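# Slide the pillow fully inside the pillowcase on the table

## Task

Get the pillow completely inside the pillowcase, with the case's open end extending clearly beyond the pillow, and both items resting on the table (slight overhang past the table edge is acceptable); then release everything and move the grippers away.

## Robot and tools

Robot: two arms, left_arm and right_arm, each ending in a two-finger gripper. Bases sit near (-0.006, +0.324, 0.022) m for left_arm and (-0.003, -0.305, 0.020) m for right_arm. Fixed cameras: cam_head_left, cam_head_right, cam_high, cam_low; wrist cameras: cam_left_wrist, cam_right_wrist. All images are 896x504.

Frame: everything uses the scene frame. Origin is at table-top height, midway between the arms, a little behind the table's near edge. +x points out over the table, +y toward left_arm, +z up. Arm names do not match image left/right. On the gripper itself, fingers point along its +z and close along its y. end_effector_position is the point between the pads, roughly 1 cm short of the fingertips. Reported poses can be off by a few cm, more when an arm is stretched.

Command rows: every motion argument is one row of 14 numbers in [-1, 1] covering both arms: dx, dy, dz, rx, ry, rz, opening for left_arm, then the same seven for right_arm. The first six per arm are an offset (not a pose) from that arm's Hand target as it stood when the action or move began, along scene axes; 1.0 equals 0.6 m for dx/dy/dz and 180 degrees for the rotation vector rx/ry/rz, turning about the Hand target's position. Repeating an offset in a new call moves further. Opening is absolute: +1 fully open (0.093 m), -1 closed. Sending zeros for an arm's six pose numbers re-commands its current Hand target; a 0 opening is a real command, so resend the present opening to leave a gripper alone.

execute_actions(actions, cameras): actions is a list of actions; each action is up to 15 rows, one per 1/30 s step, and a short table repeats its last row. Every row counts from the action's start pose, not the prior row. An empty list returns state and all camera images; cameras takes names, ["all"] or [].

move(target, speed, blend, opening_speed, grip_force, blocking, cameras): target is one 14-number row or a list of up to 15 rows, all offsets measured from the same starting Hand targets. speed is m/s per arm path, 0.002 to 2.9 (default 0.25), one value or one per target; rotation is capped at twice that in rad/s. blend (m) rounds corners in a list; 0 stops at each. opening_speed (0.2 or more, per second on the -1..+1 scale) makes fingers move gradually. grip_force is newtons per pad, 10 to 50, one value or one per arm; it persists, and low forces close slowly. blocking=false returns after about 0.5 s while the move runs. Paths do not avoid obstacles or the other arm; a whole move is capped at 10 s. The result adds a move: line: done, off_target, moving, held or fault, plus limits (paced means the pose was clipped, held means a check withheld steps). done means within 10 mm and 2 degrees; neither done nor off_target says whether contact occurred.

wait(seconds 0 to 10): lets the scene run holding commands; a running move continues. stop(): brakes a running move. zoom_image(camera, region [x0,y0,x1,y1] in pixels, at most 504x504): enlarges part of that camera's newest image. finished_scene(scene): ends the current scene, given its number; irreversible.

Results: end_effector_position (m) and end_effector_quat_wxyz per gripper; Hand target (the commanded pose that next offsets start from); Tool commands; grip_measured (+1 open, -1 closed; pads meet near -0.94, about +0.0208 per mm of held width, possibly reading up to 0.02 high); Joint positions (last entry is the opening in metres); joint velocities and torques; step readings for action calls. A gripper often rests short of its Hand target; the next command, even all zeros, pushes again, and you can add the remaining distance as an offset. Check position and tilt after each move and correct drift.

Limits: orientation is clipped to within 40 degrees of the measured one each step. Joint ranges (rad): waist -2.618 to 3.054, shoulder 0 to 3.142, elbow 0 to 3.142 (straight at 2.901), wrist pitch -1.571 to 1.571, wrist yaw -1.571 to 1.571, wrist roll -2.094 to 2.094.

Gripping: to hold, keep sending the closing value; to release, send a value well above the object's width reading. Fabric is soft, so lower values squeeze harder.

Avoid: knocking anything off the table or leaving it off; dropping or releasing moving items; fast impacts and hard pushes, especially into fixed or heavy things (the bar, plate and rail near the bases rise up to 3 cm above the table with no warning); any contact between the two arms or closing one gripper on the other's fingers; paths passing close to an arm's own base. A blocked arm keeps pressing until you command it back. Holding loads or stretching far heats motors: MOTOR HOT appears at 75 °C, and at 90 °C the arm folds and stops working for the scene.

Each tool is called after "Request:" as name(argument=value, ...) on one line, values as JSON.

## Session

Request:
execute_actions(actions=[])

Scene clock: 0.00 s.
left_arm: end_effector_position=(+0.2852, +0.0963, +0.2760) grip_measured=+1.000 end_effector_quat_wxyz=(+0.553, +0.112, +0.778, -0.275) | right_arm: end_effector_position=(+0.3487, -0.0795, +0.3015) grip_measured=+1.000 end_effector_quat_wxyz=(+0.543, -0.140, +0.774, +0.293)
Joint positions: left_arm=[-0.76 1.074 0.682 0.124 -0.115 -0.342 0.093] | right_arm=[0.463 1.27 0.906 0.1 -0.2 0.29 0.093]
Joint velocities: within noise
Joint torques (N m): no reading
Heat: left arm: 32 °C; right arm: 33 °C.
Hand target: left_arm +0.2862, +0.0952, +0.2880; +0.564, +0.109, +0.768, -0.282 | right_arm +0.3494, -0.0802, +0.3063; +0.548, -0.139, +0.771, +0.293
Tool commands: left_gripper/opening=+1.0 right_gripper/opening=+1.0

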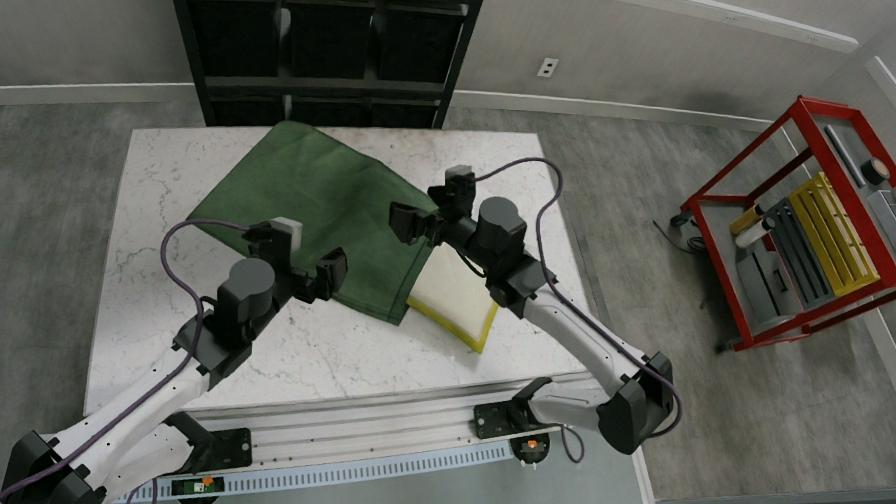

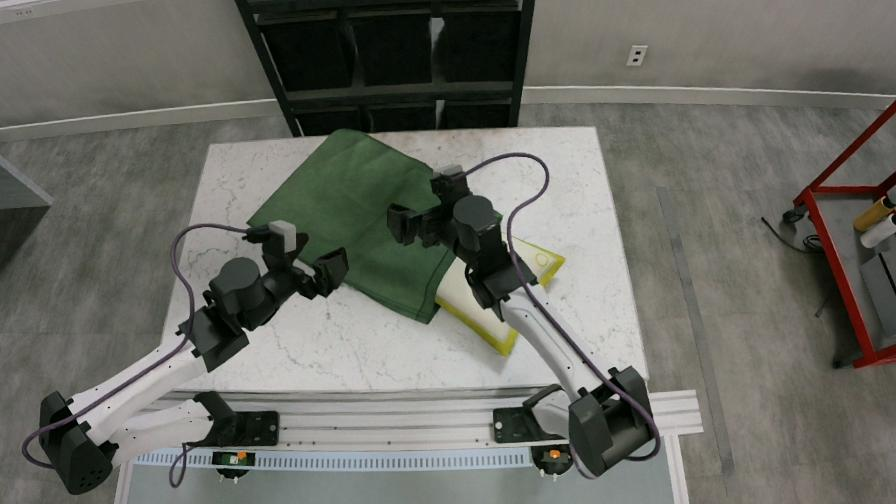

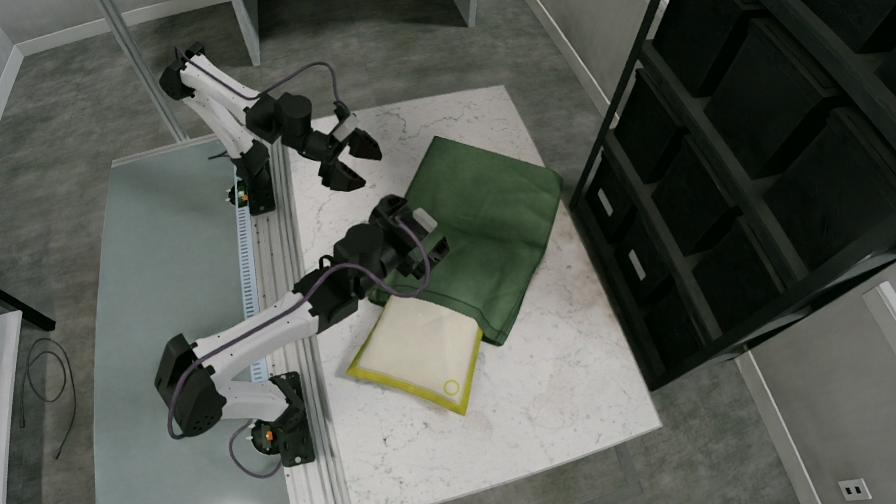

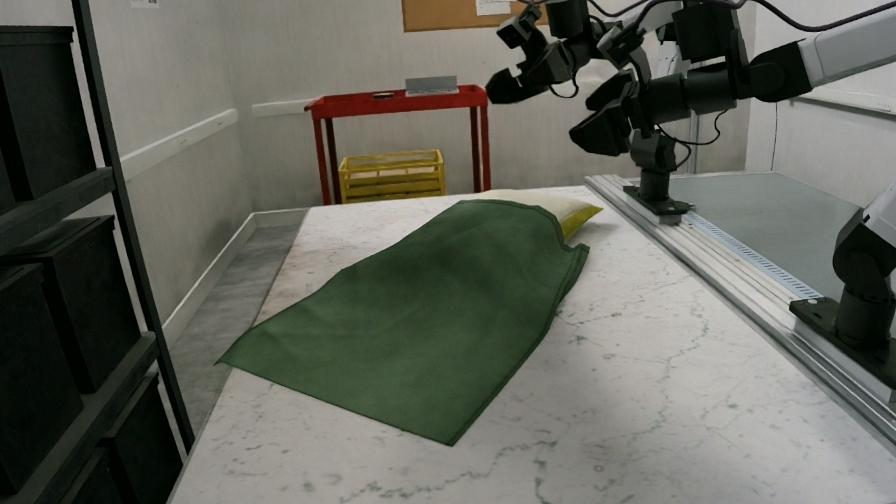

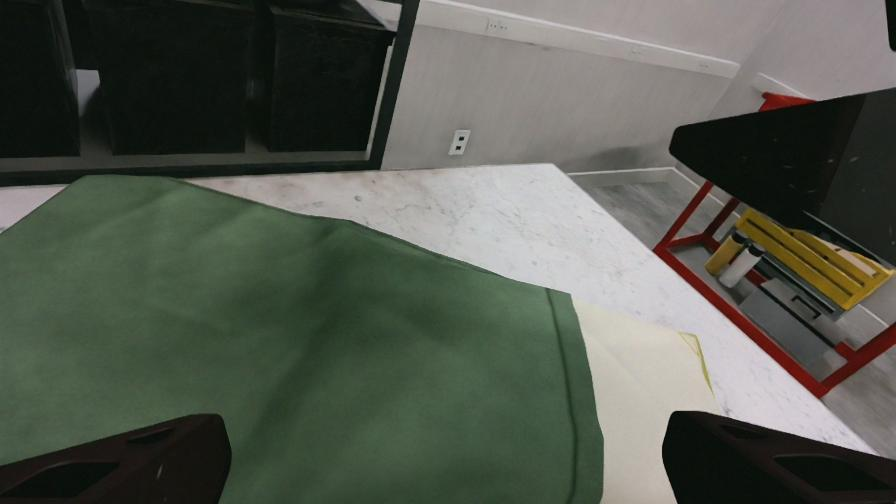

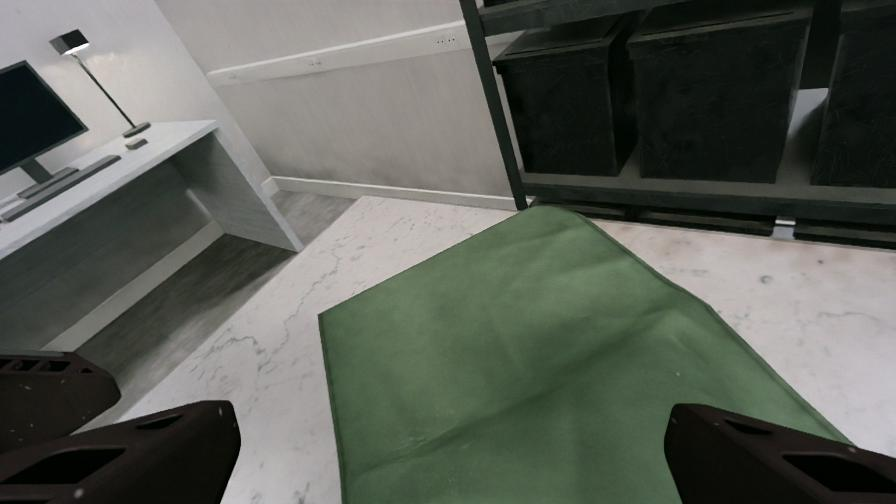

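Request:
move(target=[-0.085,-0.242,-0.28,0.309,-0.015,-0.477,0,0.2,-0.233,-0.29,-0.216,0.059,0.195,0], speed=0.3, cameras=["cam_head_left","cam_high","cam_left_wrist","cam_right_wrist"])

Scene clock: 19.60 s.
left_arm: end_effector_position=(+0.2291, -0.0434, +0.1141) grip_measured=+0.003 end_effector_quat_wxyz=(+0.126, +0.809, +0.527, -0.226) | right_arm: end_effector_position=(+0.4644, -0.2149, +0.1345) grip_measured=+0.002 end_effector_quat_wxyz=(+0.291, -0.501, +0.791, +0.194)
Joint positions: left_arm=[-0.859 2.078 1.658 -0.993 0.489 1.12 0.045] | right_arm=[-0.042 2.133 1.74 -0.893 -0.661 -1.049 0.045]
Joint torques (N m): left_arm=[0.32 -9.73 8.77 0.48 0.21 0.01] | right_arm=[-0.44 -9.24 7.88 0.63 -0.23 -0.11]
Heat: left arm: 36 °C; right arm: 36 °C.
Hand target: left_arm +0.2351, -0.0500, +0.1200; +0.139, +0.815, +0.518, -0.218 | right_arm +0.4694, -0.2200, +0.1324; +0.288, -0.505, +0.793, +0.184
Off the commanded pose: left_arm 0.011 m, 2 deg | right_arm 0.007 m, 1 deg.
move: off_target (left_arm)
Images, in order (width x height): cam_head_left 896x504, cam_high 896x504, cam_left_wrist 896x504, cam_right_wrist 896x504.

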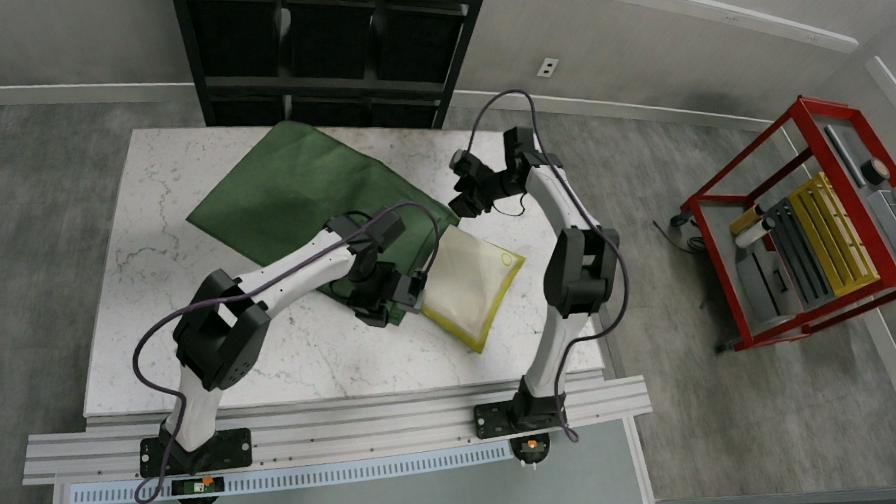

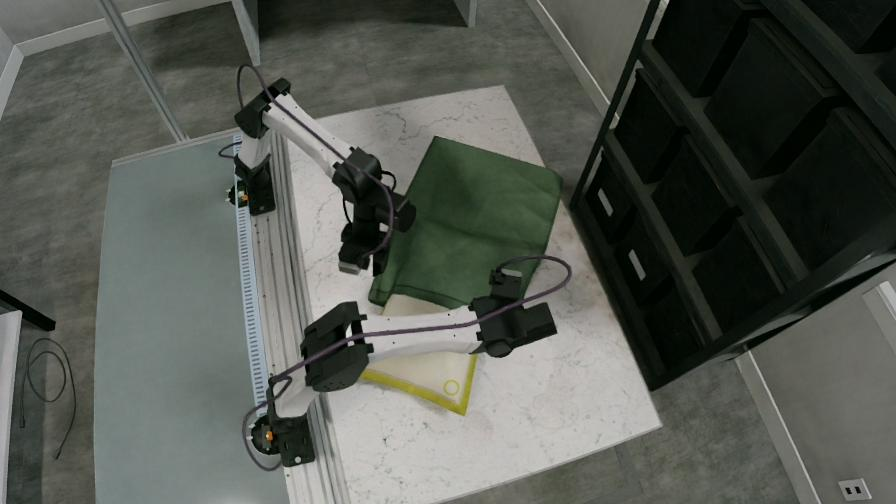

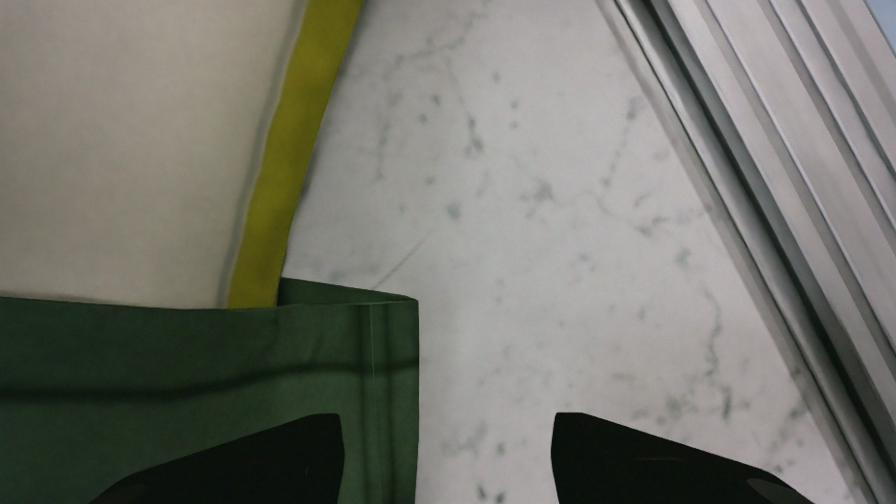

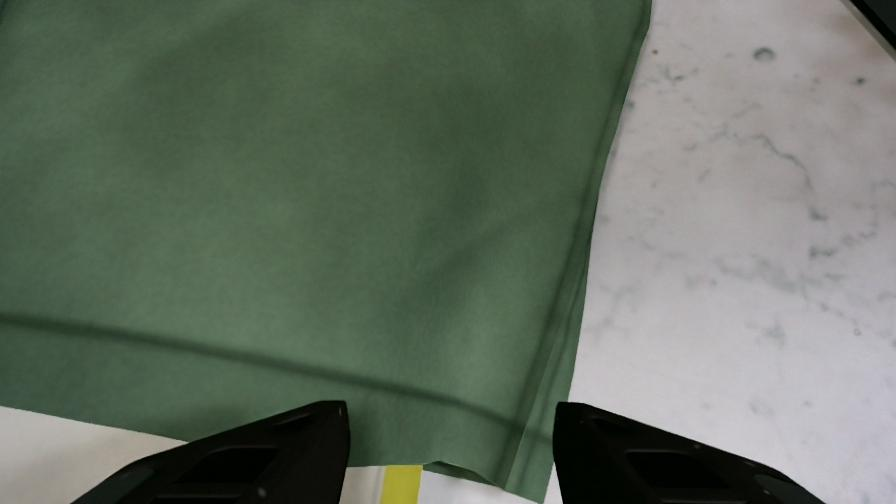

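Request:
move(target=[0,-0.083,-0.12,0,0,0,0.1,0.05,0.025,-0.13,0,0,0,0.1], cameras=["cam_left_wrist","cam_right_wrist"])

Scene clock: 33.07 s.
left_arm: end_effector_position=(+0.2243, -0.0883, +0.0377) grip_measured=+0.097 end_effector_quat_wxyz=(+0.113, +0.816, +0.520, -0.226) | right_arm: end_effector_position=(+0.4928, -0.2036, +0.0531) grip_measured=+0.098 end_effector_quat_wxyz=(+0.284, -0.507, +0.790, +0.195)
Joint positions: left_arm=[-0.937 2.289 1.686 -0.803 0.475 1.062 0.05] | right_arm=[-0.012 2.328 1.732 -0.688 -0.648 -1.034 0.05]
Joint torques (N m): left_arm=[0.66 -11.93 8.43 0.73 0.2 -0.21] | right_arm=[0.17 -11.19 6.75 0.83 -0.23 0.21]
Heat: left arm: 39 °C; right arm: 37 °C.
Hand target: left_arm +0.2352, -0.0998, +0.0479; +0.138, +0.815, +0.518, -0.218 | right_arm +0.4993, -0.2050, +0.0543; +0.288, -0.505, +0.793, +0.184
Off the commanded pose: left_arm 0.019 m, 3 deg | right_arm 0.007 m, 1 deg.
move: off_target (left_arm)
Images, in order (width x height): cam_left_wrist 896x504, cam_right_wrist 896x504.

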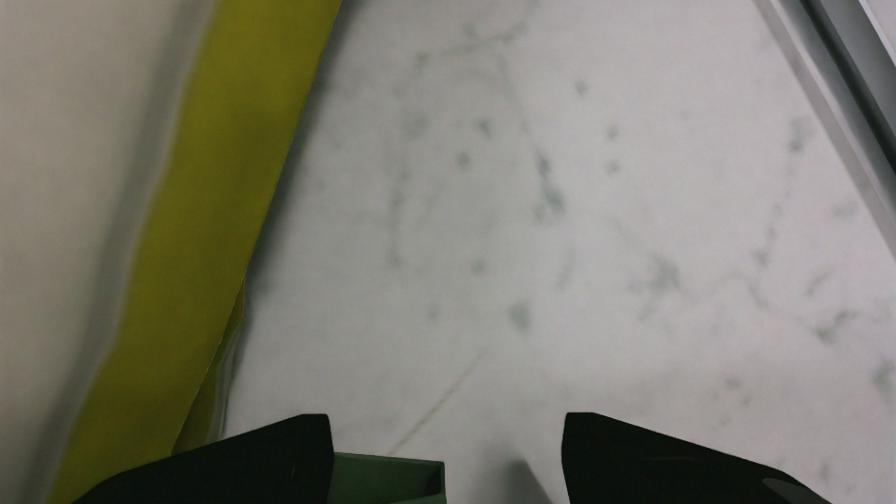

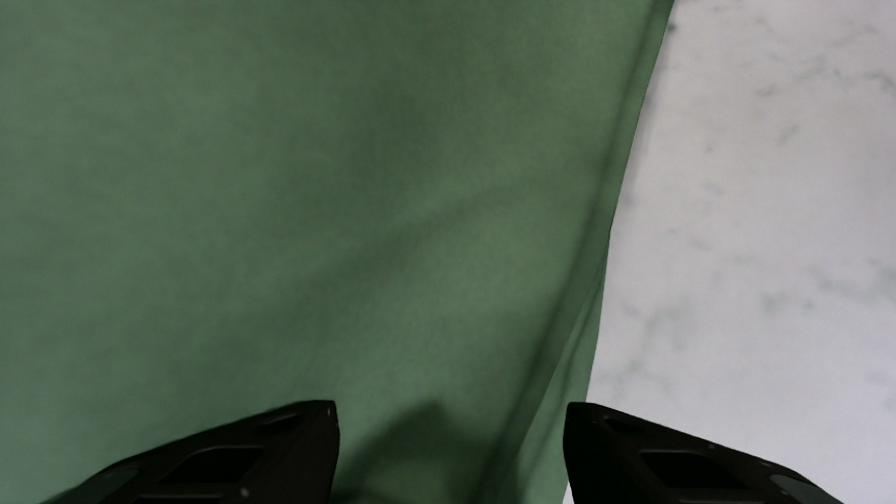

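Request:
move(target=[[0.033,0.03,-0.075,0,0,0,0.1,0.013,-0.007,-0.083,0,0,0,0.1],[0.033,0.03,-0.075,0,0,0,-1,0.013,-0.007,-0.083,0,0,0,-1],[0.033,0.04,0.13,0,0,0,-1,-0.01,0.03,0.13,0,0,0,-1]], speed=0.15, cameras=["cam_high","cam_low","cam_left_wrist","cam_right_wrist"])

Scene clock: 40.47 s.
left_arm: end_effector_position=(+0.2449, -0.0719, +0.1002) grip_measured=-0.975 end_effector_quat_wxyz=(+0.104, +0.811, +0.528, -0.229) | right_arm: end_effector_position=(+0.4835, -0.1842, +0.1037) grip_measured=-0.975 end_effector_quat_wxyz=(+0.262, -0.503, +0.797, +0.207)
Joint positions: left_arm=[-0.877 2.259 1.892 -1.086 0.486 1.112 0] | right_arm=[0.03 2.276 1.865 -0.898 -0.636 -0.988 0]
Joint torques (N m): left_arm=[1.35 -15.27 8.39 0.37 0.22 0.02] | right_arm=[-0.21 -14.54 8.35 0.68 -0.23 0.18]
Heat: left arm: 40 °C; right arm: 40 °C.
Hand target: left_arm +0.2549, -0.0758, +0.1260; +0.139, +0.815, +0.518, -0.218 | right_arm +0.4933, -0.1870, +0.1322; +0.288, -0.505, +0.793, +0.184
Off the commanded pose: left_arm 0.028 m, 4 deg | right_arm 0.030 m, 4 deg.
move: off_target (left_arm, right_arm); target 2's new opening was sent with left_arm's hand 0.020 m and 1 deg from that target
Images, in order (width x height): cam_high 896x504, cam_low 896x504, cam_left_wrist 896x504, cam_right_wrist 896x504.

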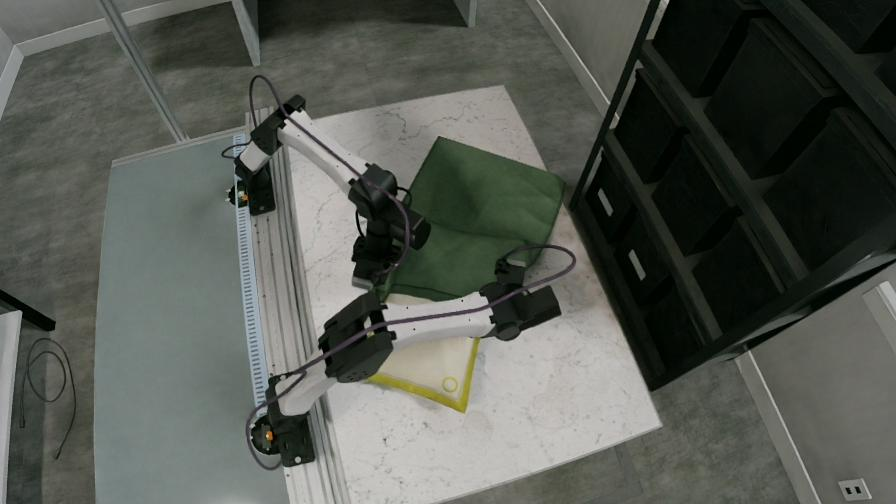

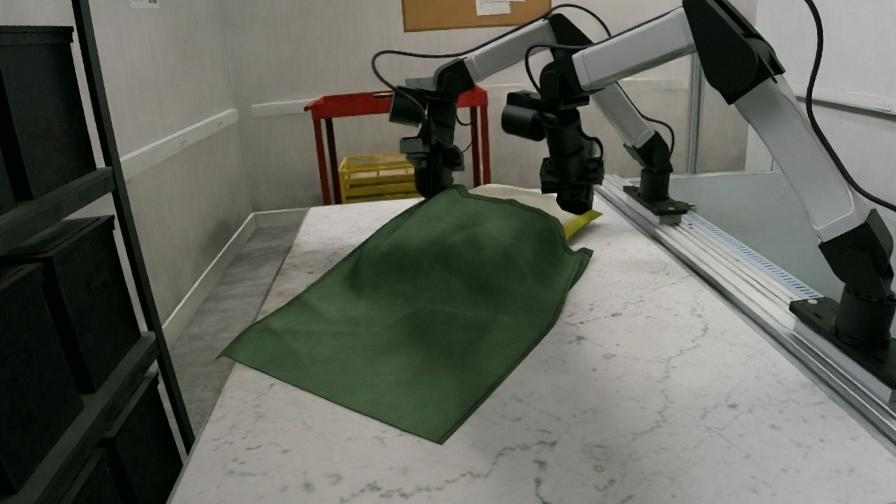

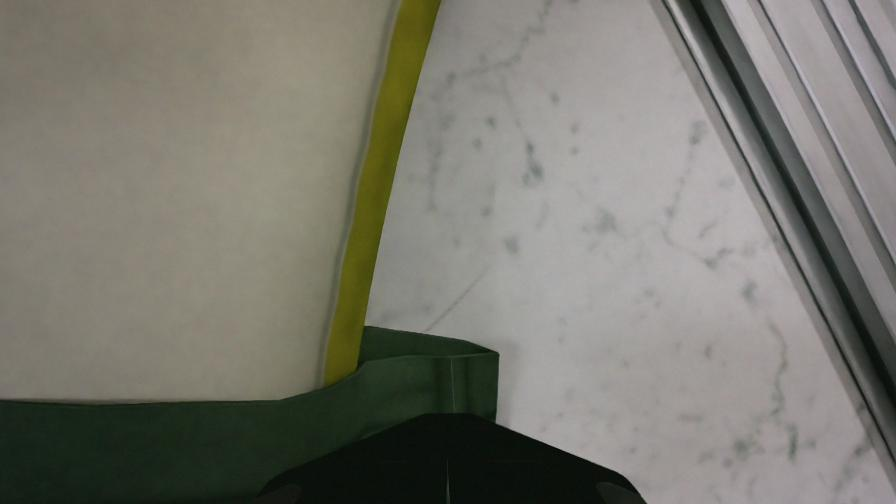

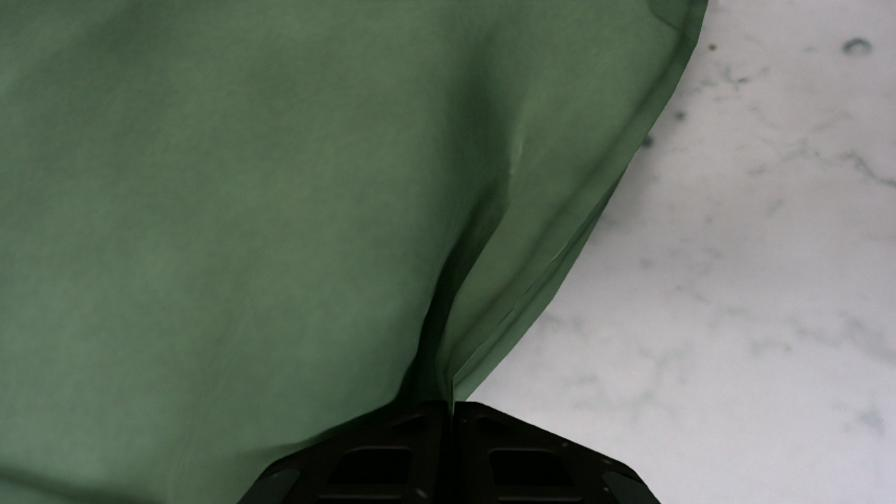

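Request:
move(target=[[0.0,-0.015,-0.1,0,0,0,0.1,0,0,0,0,0,0,-1],[0.0,-0.015,-0.225,0,0,0,0.1,0,0,0,0,0,0,-1],[0.0,-0.015,-0.225,0,0,0,-1,0,0,0,0,0,0,-1],[0,0,0.0,0,0,0,-1,0,0,0.0,0,0,0,-1]], speed=0.15, blend=[0.01,0,0,0], cameras=["cam_low","cam_left_wrist"])

Scene clock: 49.87 s.
left_arm: end_effector_position=(+0.2451, -0.0721, +0.1012) grip_measured=-0.975 end_effector_quat_wxyz=(+0.105, +0.811, +0.527, -0.229) | right_arm: end_effector_position=(+0.4832, -0.1848, +0.1031) grip_measured=-0.975 end_effector_quat_wxyz=(+0.260, -0.503, +0.798, +0.206)
Joint positions: left_arm=[-0.877 2.257 1.893 -1.086 0.487 1.113 0] | right_arm=[0.03 2.276 1.865 -0.901 -0.631 -0.988 0]
Joint torques (N m): left_arm=[1.32 -15.12 8.34 0.38 0.21 0.01] | right_arm=[-0.2 -14.54 8.35 0.71 -0.29 0.17]
Heat: left arm: 46 °C; right arm: 48 °C.
Hand target: left_arm +0.2550, -0.0758, +0.1260; +0.139, +0.815, +0.518, -0.218 | right_arm +0.4933, -0.1870, +0.1322; +0.288, -0.505, +0.793, +0.184
Off the commanded pose: left_arm 0.027 m, 4 deg | right_arm 0.031 m, 4 deg.
move: off_target (left_arm, right_arm); target 3's new opening was sent with left_arm's hand 0.033 m and 4 deg from that target
Images, in order (width x height): cam_low 896x504, cam_left_wrist 896x504.

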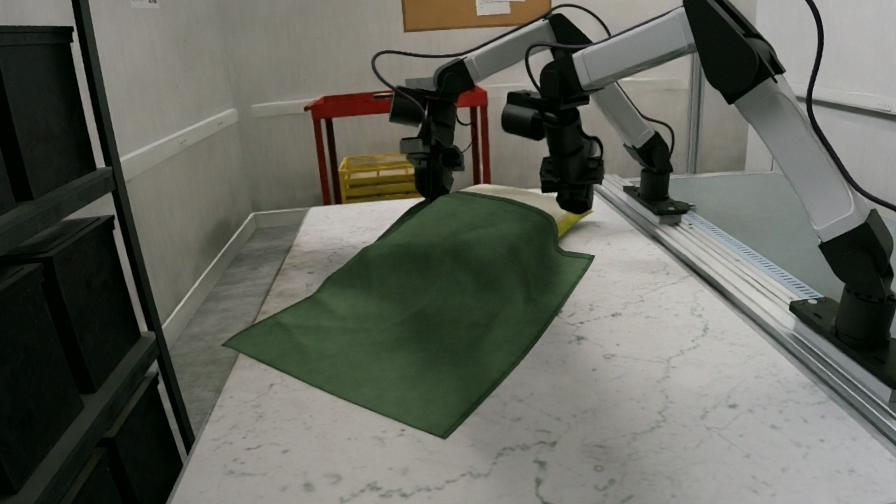

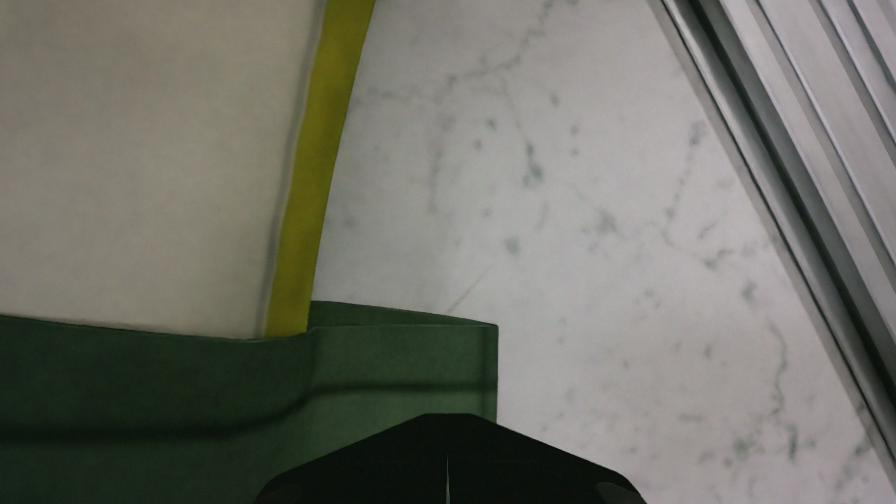

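Request:
move(target=[[0.02,-0.025,-0.1,0,0,0,0.3,0,0,0,0,0,0,-1],[0.02,-0.025,-0.225,0,0,0,0.3,0,0,0,0,0,0,-1],[0.02,-0.025,-0.225,0,0,0,-1,0,0,0,0,0,0,-1]], speed=0.2, blend=[0.01,0,0], opening_speed=1.2, cameras=["cam_left_wrist"])

Scene clock: 57.17 s.
left_arm: end_effector_position=(+0.2731, -0.1066, +0.0213) grip_measured=-0.969 end_effector_quat_wxyz=(+0.182, +0.815, +0.502, -0.227) | right_arm: end_effector_position=(+0.4848, -0.1852, +0.1047) grip_measured=-0.975 end_effector_quat_wxyz=(+0.262, -0.504, +0.798, +0.203)
Joint positions: left_arm=[-0.874 2.39 1.755 -0.658 0.51 1.121 0] | right_arm=[0.03 2.276 1.871 -0.901 -0.627 -0.988 0]
Joint torques (N m): left_arm=[0.88 -9.01 3.99 0.35 0.01 -0.08] | right_arm=[-0.21 -14.52 7.92 0.71 -0.32 0.18]
Heat: left arm: 48 °C; right arm: 54 °C.
Hand target: left_arm +0.2669, -0.0907, -0.0091; +0.138, +0.815, +0.518, -0.218 | right_arm +0.4933, -0.1870, +0.1322; +0.288, -0.505, +0.793, +0.184
Off the commanded pose: left_arm 0.035 m, 5 deg | right_arm 0.029 m, 4 deg.
move: off_target (left_arm, right_arm); target 3's new opening was sent with left_arm's hand 0.032 m and 3 deg from that target
Images, in order (width x height): cam_left_wrist 896x504.

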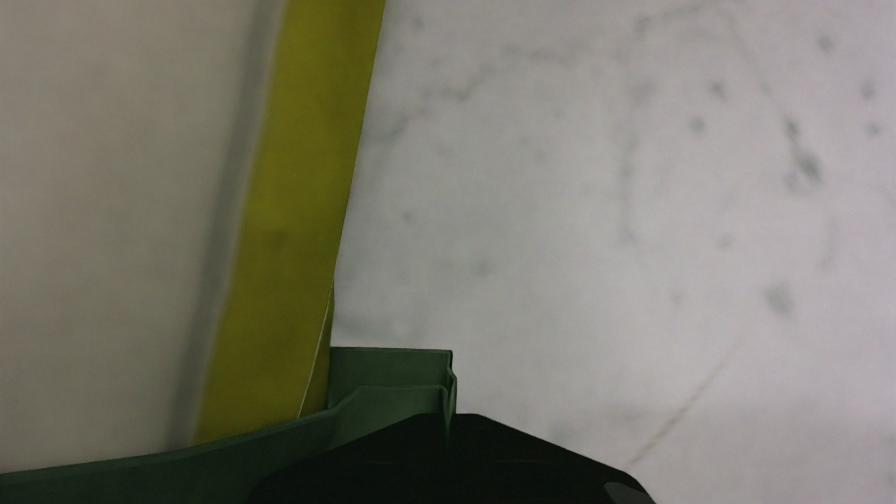

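Request:
move(target=[[-0.02,0,0.23,0,0,0,-1,-0.02,0,0,0,0,0,-1],[-0.045,0.08,0.9,0,0,0,-1,-0.1,0.21,0.67,0.1,0,0,-1]], speed=0.2, blend=0.03, cameras=["cam_head_left","cam_high","cam_low","cam_left_wrist","cam_right_wrist"])

Scene clock: 64.70 s.
left_arm: end_effector_position=(+0.2432, -0.0442, +0.4995) grip_measured=-0.969 end_effector_quat_wxyz=(+0.474, +0.646, +0.517, -0.300) | right_arm: end_effector_position=(+0.4380, -0.0620, +0.5078) grip_measured=-0.975 end_effector_quat_wxyz=(+0.523, -0.344, +0.699, +0.346)
Joint positions: left_arm=[-0.79 2.038 2.839 -1.317 0.647 0.644 0] | right_arm=[0.239 2.155 2.844 -1.003 -0.776 -0.063 0]
Joint torques (N m): left_arm=[1.29 -9.99 6.24 2.38 0.48 -0.22] | right_arm=[-0.18 -10.04 6.41 2.24 -0.37 0.19]
Heat: left arm: 49 °C; right arm: 55 °C.
Hand target: left_arm +0.2399, -0.0426, +0.5311; +0.173, +0.804, +0.521, -0.227 | right_arm +0.4332, -0.0608, +0.5343; +0.363, -0.454, +0.754, +0.306
Off the commanded pose: left_arm 0.032 m, 44 deg; orientation clipped | right_arm 0.027 m, 24 deg.
elbow stopped short (left arm): the move would have taken joint 3 (elbow) straighter than the controller allows.
elbow stopped short (right arm): the move would have taken joint 3 (elbow) straighter than the controller allows.
move: off_target (left_arm, right_arm); limits=paced
Images, in order (width x height): cam_head_left 896x504, cam_high 896x504, cam_low 896x504, cam_left_wrist 896x504, cam_right_wrist 896x504.

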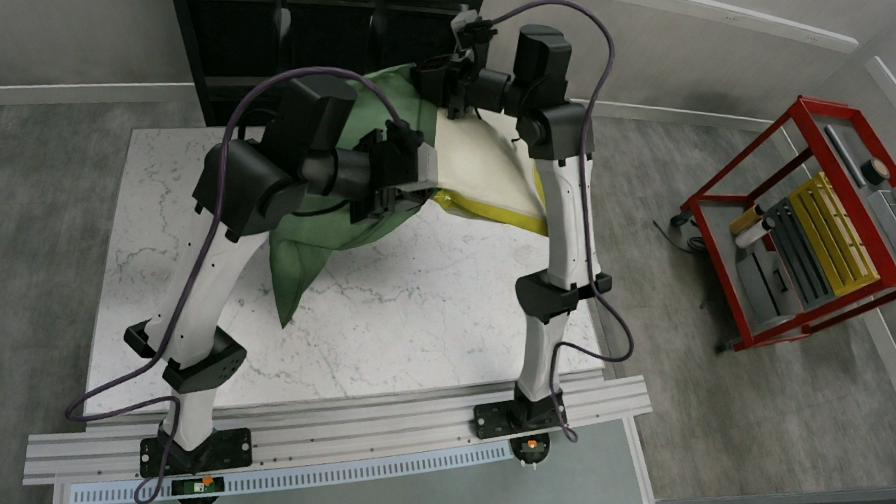

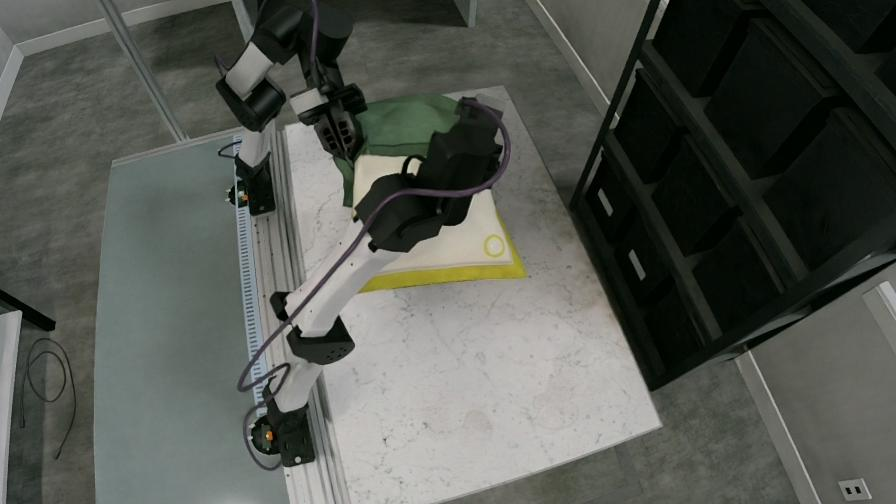

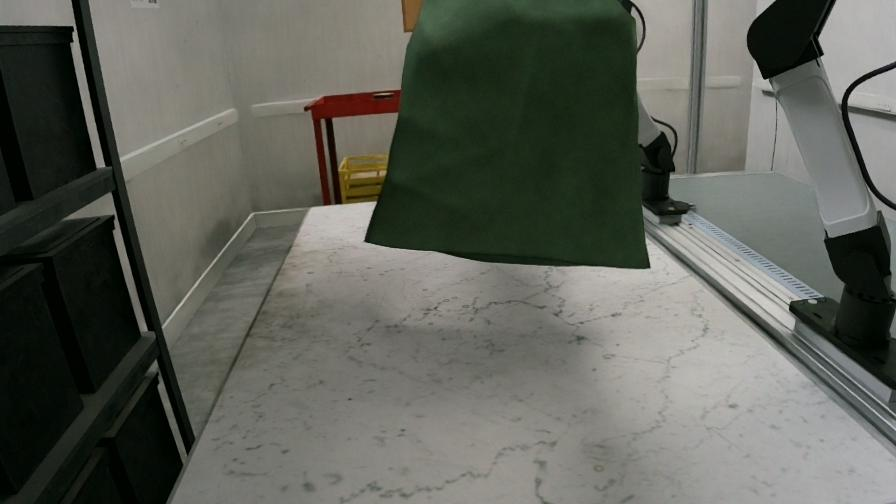

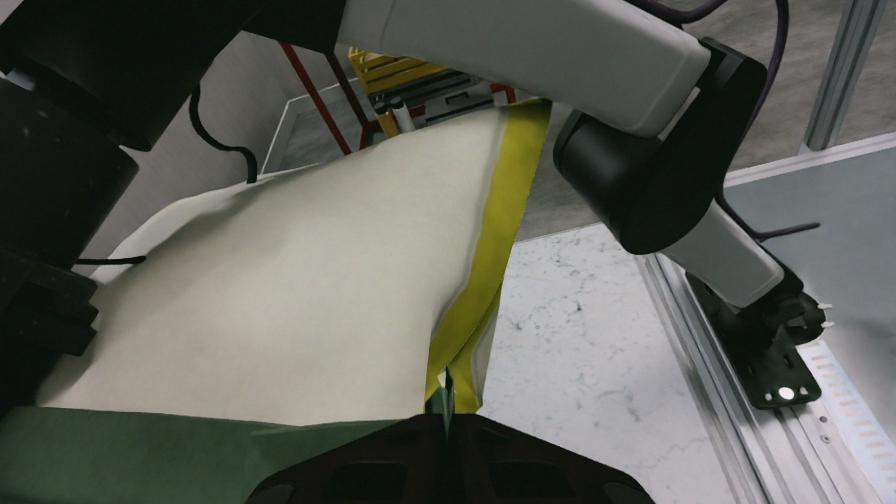

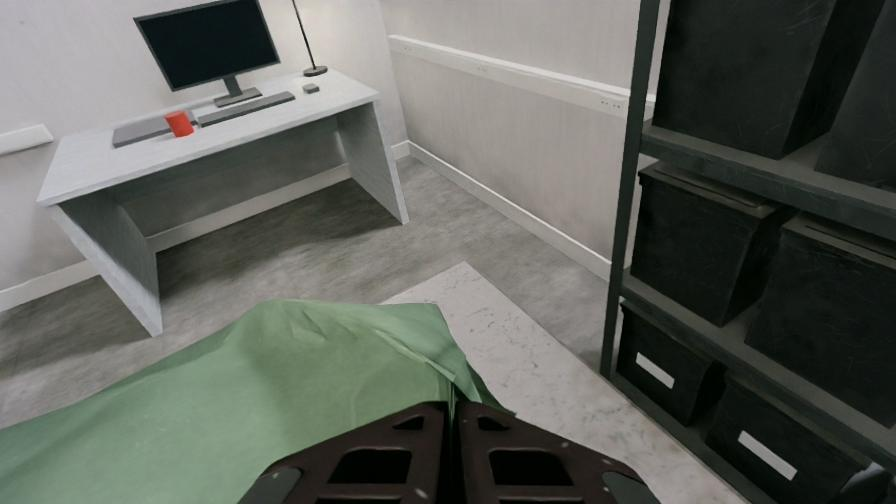

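Request:
move(target=[[-0.05,0,-0.1,0,0,0,-1,0.03,0,-0.1,0,0,0,-1],[-0.05,0,-0.02,0,0,0,-1,0.03,0,-0.02,0,0,0,-1],[-0.05,0,-0.14,0,0,0,-1,0.03,0,-0.14,0,0,0,-1],[-0.05,0,-0.02,0,0,0,-1,0.03,0,-0.02,0,0,0,-1],[-0.05,0,-0.14,0,0,0,-1,0.03,0,-0.14,0,0,0,-1],[-0.05,0,-0.04,0,0,0,-1,0.03,0,-0.04,0,0,0,-1]], speed=[0.3,0.6,0.6,0.6,0.6,0.6], blend=0.01, cameras=["cam_head_left","cam_high","cam_low","cam_left_wrist"])

Scene clock: 73.70 s.
left_arm: end_effector_position=(+0.2261, -0.0455, +0.4655) grip_measured=-0.969 end_effector_quat_wxyz=(+0.418, +0.680, +0.536, -0.276) | right_arm: end_effector_position=(+0.4550, -0.0549, +0.4699) grip_measured=-0.975 end_effector_quat_wxyz=(+0.487, -0.356, +0.715, +0.353)
Joint positions: left_arm=[-0.84 2.049 2.839 -1.46 0.579 0.709 0] | right_arm=[0.239 2.222 2.844 -1.041 -0.804 -0.111 0]
Joint torques (N m): left_arm=[-0.12 -12.71 6.22 2.15 0.57 -0.2] | right_arm=[-0.94 -12.66 6.65 2.26 -0.14 0.18]
Heat: left arm: 48 °C; right arm: 53 °C.
Hand target: left_arm +0.2101, -0.0426, +0.5070; +0.173, +0.804, +0.522, -0.227 | right_arm +0.4512, -0.0608, +0.5102; +0.363, -0.454, +0.754, +0.305
Off the commanded pose: left_arm 0.045 m, 32 deg | right_arm 0.041 m, 19 deg.
elbow stopped short (left arm): the move would have taken joint 3 (elbow) straighter than the controller allows.
elbow stopped short (right arm): the move would have taken joint 3 (elbow) straighter than the controller allows.
move: off_target (left_arm, right_arm)
Images, in order (width x height): cam_head_left 896x504, cam_high 896x504, cam_low 896x504, cam_left_wrist 896x504.

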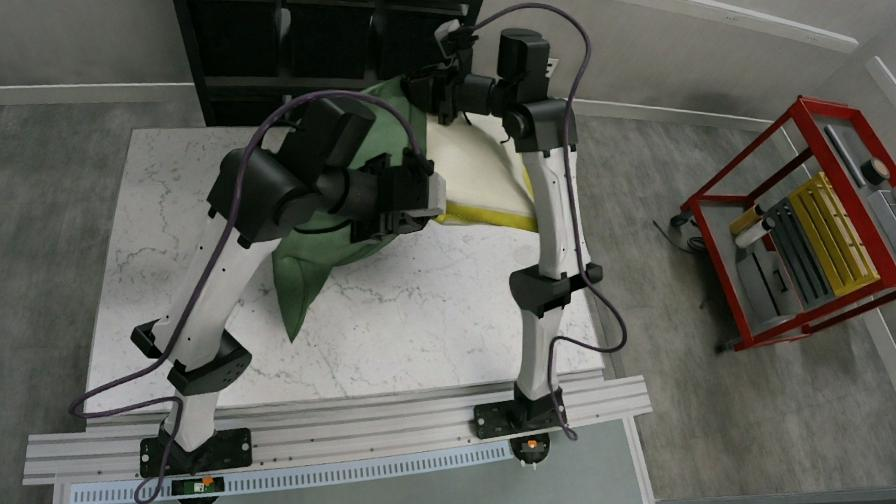

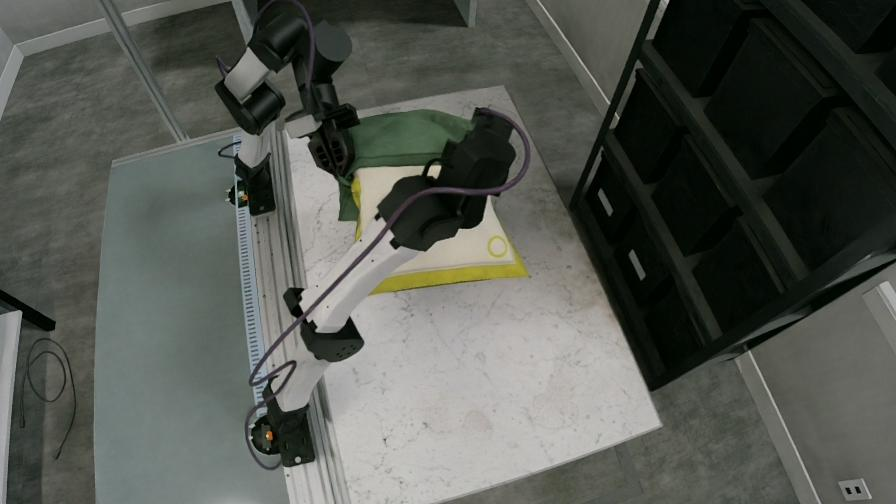

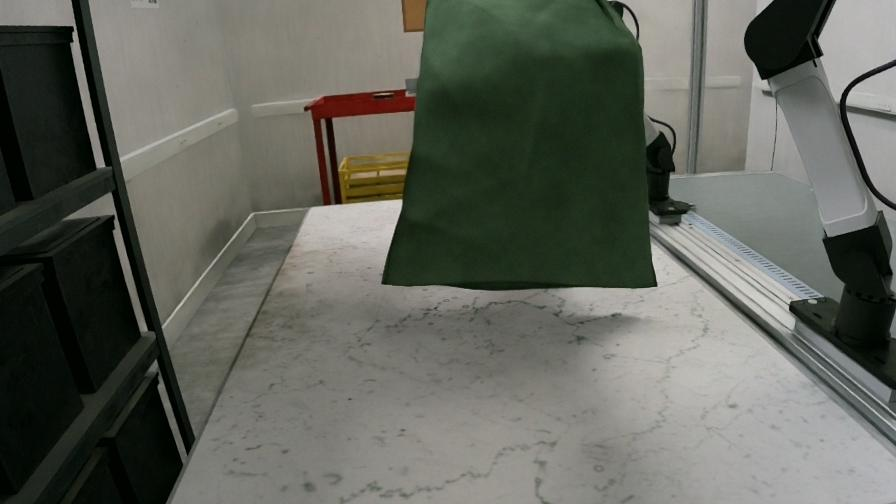

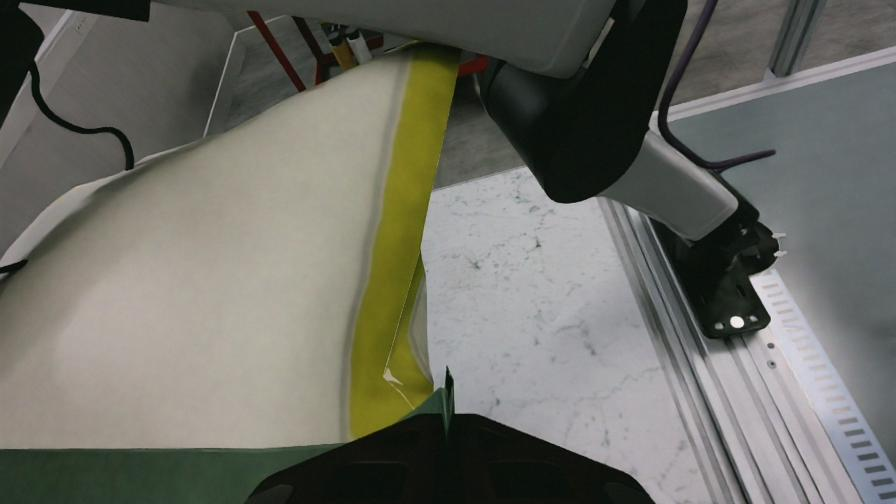

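Request:
move(target=[[0.02,0.17,-0.17,0,0,0,-1,-0.01,0.17,-0.17,-0.05,0,0,-1],[0.01,0.03,-0.5,0,0,0,-1,0.0,0.03,-0.5,-0.1,0,0,-1],[0.0,-0.1,-0.77,0,0,0,-1,0.02,-0.1,-0.77,-0.1,0,0,-1]], speed=0.2, blend=0.04, cameras=["cam_head_left","cam_head_right","cam_high","cam_low","cam_left_wrist"])

Scene clock: 85.37 s.
left_arm: end_effector_position=(+0.2088, -0.1003, +0.0503) grip_measured=-0.969 end_effector_quat_wxyz=(+0.171, +0.805, +0.518, -0.233) | right_arm: end_effector_position=(+0.4580, -0.1175, +0.0525) grip_measured=-0.975 end_effector_quat_wxyz=(+0.279, -0.502, +0.797, +0.188)
Joint positions: left_arm=[-0.976 2.179 1.515 -0.592 0.486 0.974 0] | right_arm=[0.195 2.199 1.509 -0.461 -0.556 -0.786 0]
Joint torques (N m): left_arm=[0.21 -10.3 5.12 1.03 0.16 -0.18] | right_arm=[-0.83 -9.78 5.34 1.22 -0.36 -0.13]
Heat: left arm: 49 °C; right arm: 53 °C.
Hand target: left_arm +0.2101, -0.1027, +0.0450; +0.173, +0.804, +0.522, -0.227 | right_arm +0.4633, -0.1208, +0.0483; +0.288, -0.505, +0.793, +0.184
Off the commanded pose: left_arm 0.006 m, 1 deg | right_arm 0.008 m, 1 deg.
elbow stopped short (left arm): the move would have taken joint 3 (elbow) straighter than the controller allows.
elbow stopped short (right arm): the move would have taken joint 3 (elbow) straighter than the controller allows.
move: done
Images, in order (width x height): cam_head_left 896x504, cam_head_right 896x504, cam_high 896x504, cam_low 896x504, cam_left_wrist 896x504.

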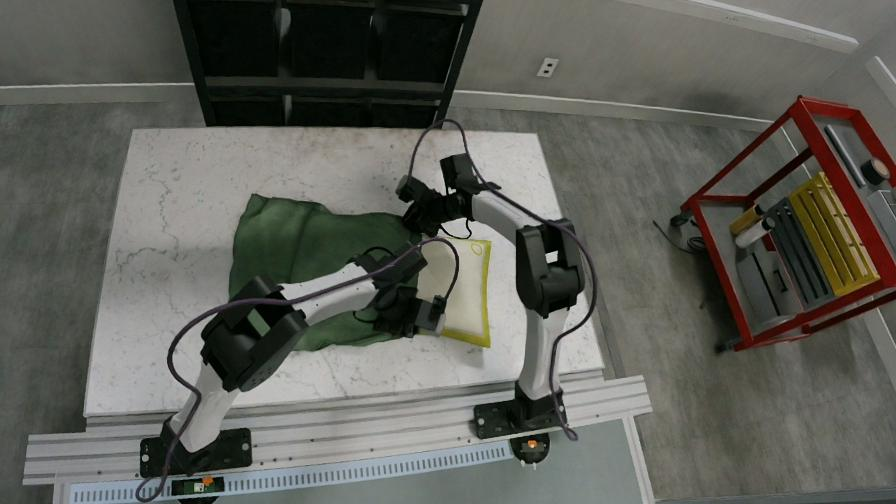

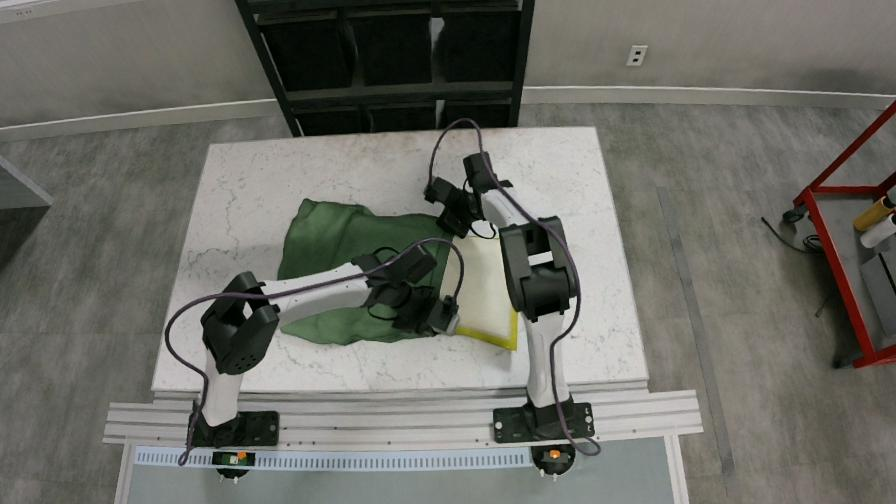

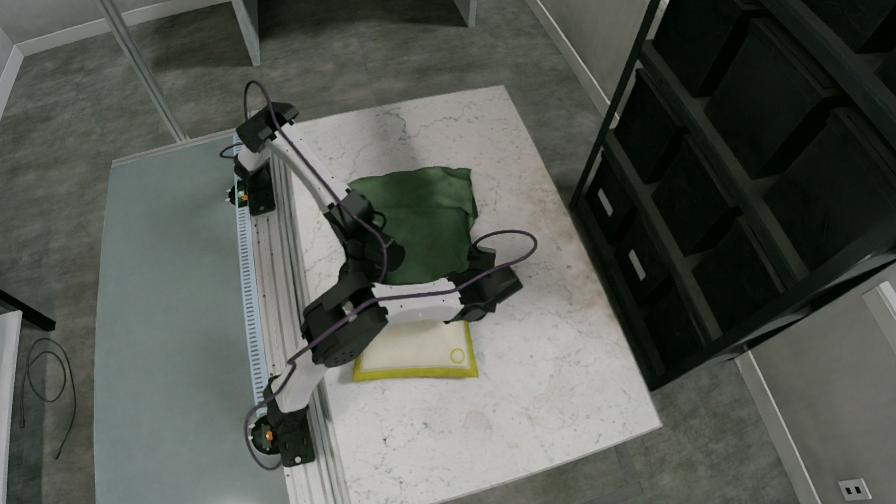

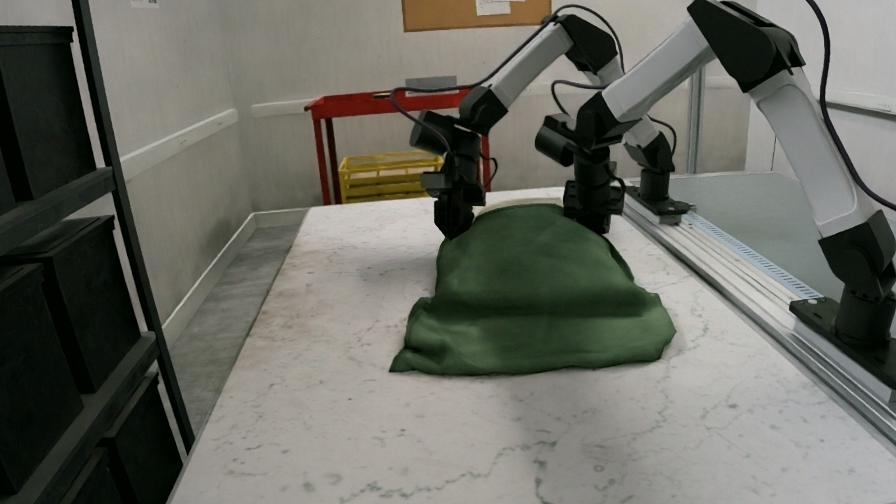

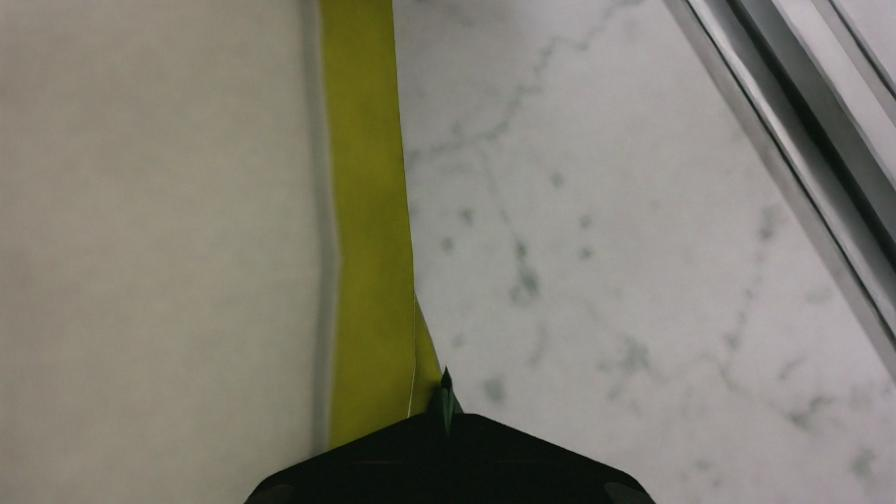

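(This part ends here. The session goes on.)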